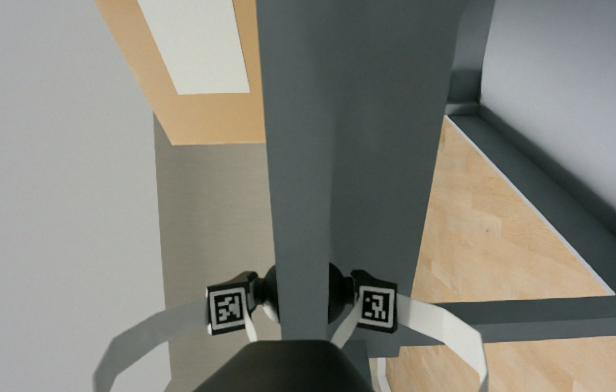

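Request:
move(r2={"base":{"translate_m":-0.2},"pace":"slow","contact_limits":{"translate_m":0.4}}, blocking=false, cameras=[])

Request:
wait(seconds=4, cameras=["r2_head_camera"])

Scene clock: 1439.33 s.
move: r2 moving
r1.base_odometry: x=-2.362 y=+1.180 heading=+0.472
r1.turned_by_wheels: +0.000
r1.turned_by_imu: +0.000
r1.base_tilt: forward=-1.6 right=+1.2
r1.lidar_m: 0.73 0.81 0.77 1.08 4.26 3.20 1.64 1.38 1.32 1.52 1.56 1.18
r1.base_status: not commanded
r1.joint_positions: lift_m=+0.830 arm_m=+0.351 wrist_yaw_rad=+0.016 wrist_pitch_rad=+0.002 wrist_roll_rad=+0.000 gripper_m=-0.029
r1.joint_status: not commanded
r1.measured_speeds: all 0
r1.motor_effort: lift_m=+24(24) arm_m=-4(4) wheel_0=+18(19) wheel_1=+5(5) wheel_2=+12(12)
r1.servo_current: wrist_yaw_rad=78(104) wrist_pitch_rad=33(52) wrist_roll_rad=46(52) gripper_m=59(65)
r1.contact_limits: arm_m 0; translate_m 1
r1.hand_pose: x=+0.8117 y=-0.0828 z=+1.0074 quat_wxyz=(+1.000, +0.000, +0.001, +0.008) (m; r1's base frame)
r1.wrist_depth_mm: 176 198 219 304 389 504 - / 173 198 218 304 384 525 - / 177 198 220 306 382 530 - / 177 198 219 301 382 492 - / 177 197 217 303 382 496 891 / 180 197 180 178 379 525 - / 179 157 179 177 155 - -
r2.base_odometry: x=-1.393 y=-2.506 heading=+1.086
r2.turned_by_wheels: +0.000
r2.turned_by_imu: +0.000
r2.base_tilt: forward=-0.6 right=+0.1
r2.lidar_m: 0.60 3.10 0.89 0.77 0.68 0.70 1.61 1.62 2.40 2.38 2.56 0.49
r2.base_status: translate_m moving
r2.joint_positions: lift_m=+0.684 arm_m=+0.150 wrist_yaw_rad=+0.001 wrist_pitch_rad=+0.003 wrist_roll_rad=+1.569 gripper_m=-0.028
r2.joint_status: not commanded
r2.measured_speeds: translate_m=-0.048 strafe_m=+0.000 rotate_rad=+0.000 lift_m=+0.000 arm_m=+0.000 wrist_yaw_rad=+0.000 wrist_pitch_rad=+0.000 wrist_roll_rad=+0.000
r2.motor_effort: lift_m=+19(19) arm_m=-4(4) wheel_0=-12(12) wheel_1=-7(7) wheel_2=+11(11)
r2.servo_current: wrist_yaw_rad=39(52) wrist_pitch_rad=39(46) wrist_roll_rad=46(52) gripper_m=137(150)
r2.contact_limits: arm_m 0; translate_m 0.4
r2.hand_pose: x=+0.6094 y=-0.0872 z=+0.8612 quat_wxyz=(+0.708, +0.707, +0.001, -0.001) (m; r2's base frame)
r2.wrist_depth_mm: - 421 413 122 178 - - / - - 488 128 190 - - / - - 591 141 208 - - / - - - 154 225 1708 488 / - - - 173 248 1708 1205 / - - 183 193 177 1430 309 / - - - - 306 1661 1138
pictures: none
No camera images: "cameras" was empty.

Scene clock: 1442.13 s.
earlier move: r2 done
r1.base_odometry: x=-2.362 y=+1.180 heading=+0.472
r1.turned_by_wheels: +0.000
r1.turned_by_imu: +0.000
r1.base_tilt: forward=-1.6 right=+1.2
r1.lidar_m: 0.74 0.81 0.89 1.06 4.26 3.22 1.68 1.37 1.35 1.51 1.54 1.20
r1.base_status: not commanded
r1.joint_positions: lift_m=+0.830 arm_m=+0.351 wrist_yaw_rad=+0.016 wrist_pitch_rad=+0.002 wrist_roll_rad=+0.000 gripper_m=-0.029
r1.joint_status: not commanded
r1.measured_speeds: all 0
r1.motor_effort: lift_m=+24(24) arm_m=-4(4) wheel_0=+18(19) wheel_1=+4(5) wheel_2=+12(12)
r1.servo_current: wrist_yaw_rad=85(117) wrist_pitch_rad=39(52) wrist_roll_rad=46(65) gripper_m=59(65)
r1.contact_limits: arm_m 0; translate_m 1
r1.hand_pose: x=+0.8117 y=-0.0828 z=+1.0074 quat_wxyz=(+1.000, +0.000, +0.001, +0.008) (m; r1's base frame)
r1.wrist_depth_mm: 176 198 219 304 384 500 - / 173 198 219 303 384 525 - / 177 198 218 303 382 530 - / 177 198 219 303 384 492 - / 177 198 218 301 379 492 891 / 181 197 180 177 379 521 - / 179 157 179 178 155 - -
r2.base_odometry: x=-1.480 y=-2.672 heading=+1.085
r2.turned_by_wheels: +0.000
r2.turned_by_imu: +0.000
r2.base_tilt: forward=-0.6 right=+0.0
r2.lidar_m: 0.59 3.14 0.85 0.68 0.59 0.74 1.45 1.41 2.08 2.36 2.53 0.50
r2.base_status: done
r2.joint_positions: lift_m=+0.684 arm_m=+0.150 wrist_yaw_rad=+0.000 wrist_pitch_rad=+0.003 wrist_roll_rad=+1.569 gripper_m=-0.028
r2.joint_status: not commanded
r2.measured_speeds: all 0
r2.motor_effort: lift_m=+19(19) arm_m=-3(4) wheel_0=-8(12) wheel_1=-6(8) wheel_2=+4(11)
r2.servo_current: wrist_yaw_rad=46(65) wrist_pitch_rad=39(46) wrist_roll_rad=46(65) gripper_m=130(150)
r2.contact_limits: arm_m 0; translate_m 0.4
r2.hand_pose: x=+0.6093 y=-0.0875 z=+0.8612 quat_wxyz=(+0.708, +0.707, +0.001, -0.001) (m; r2's base frame)
r2.wrist_depth_mm: - 427 407 114 170 - - / - - 504 124 185 - - / - - - 136 206 - - / - - - 150 223 1618 488 / - - - 174 247 1756 1160 / - - 182 192 178 317 310 / - - - - - 1618 1118
wait: 2.80 of 4 s (r2 has come to rest)
pictures: r2_head_camera
Images, in order (width x height): r2_head_camera 420x560.

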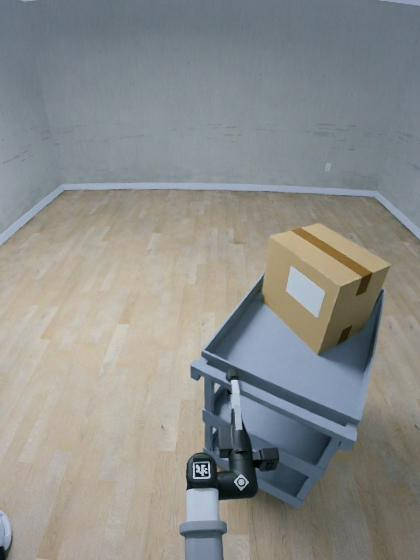

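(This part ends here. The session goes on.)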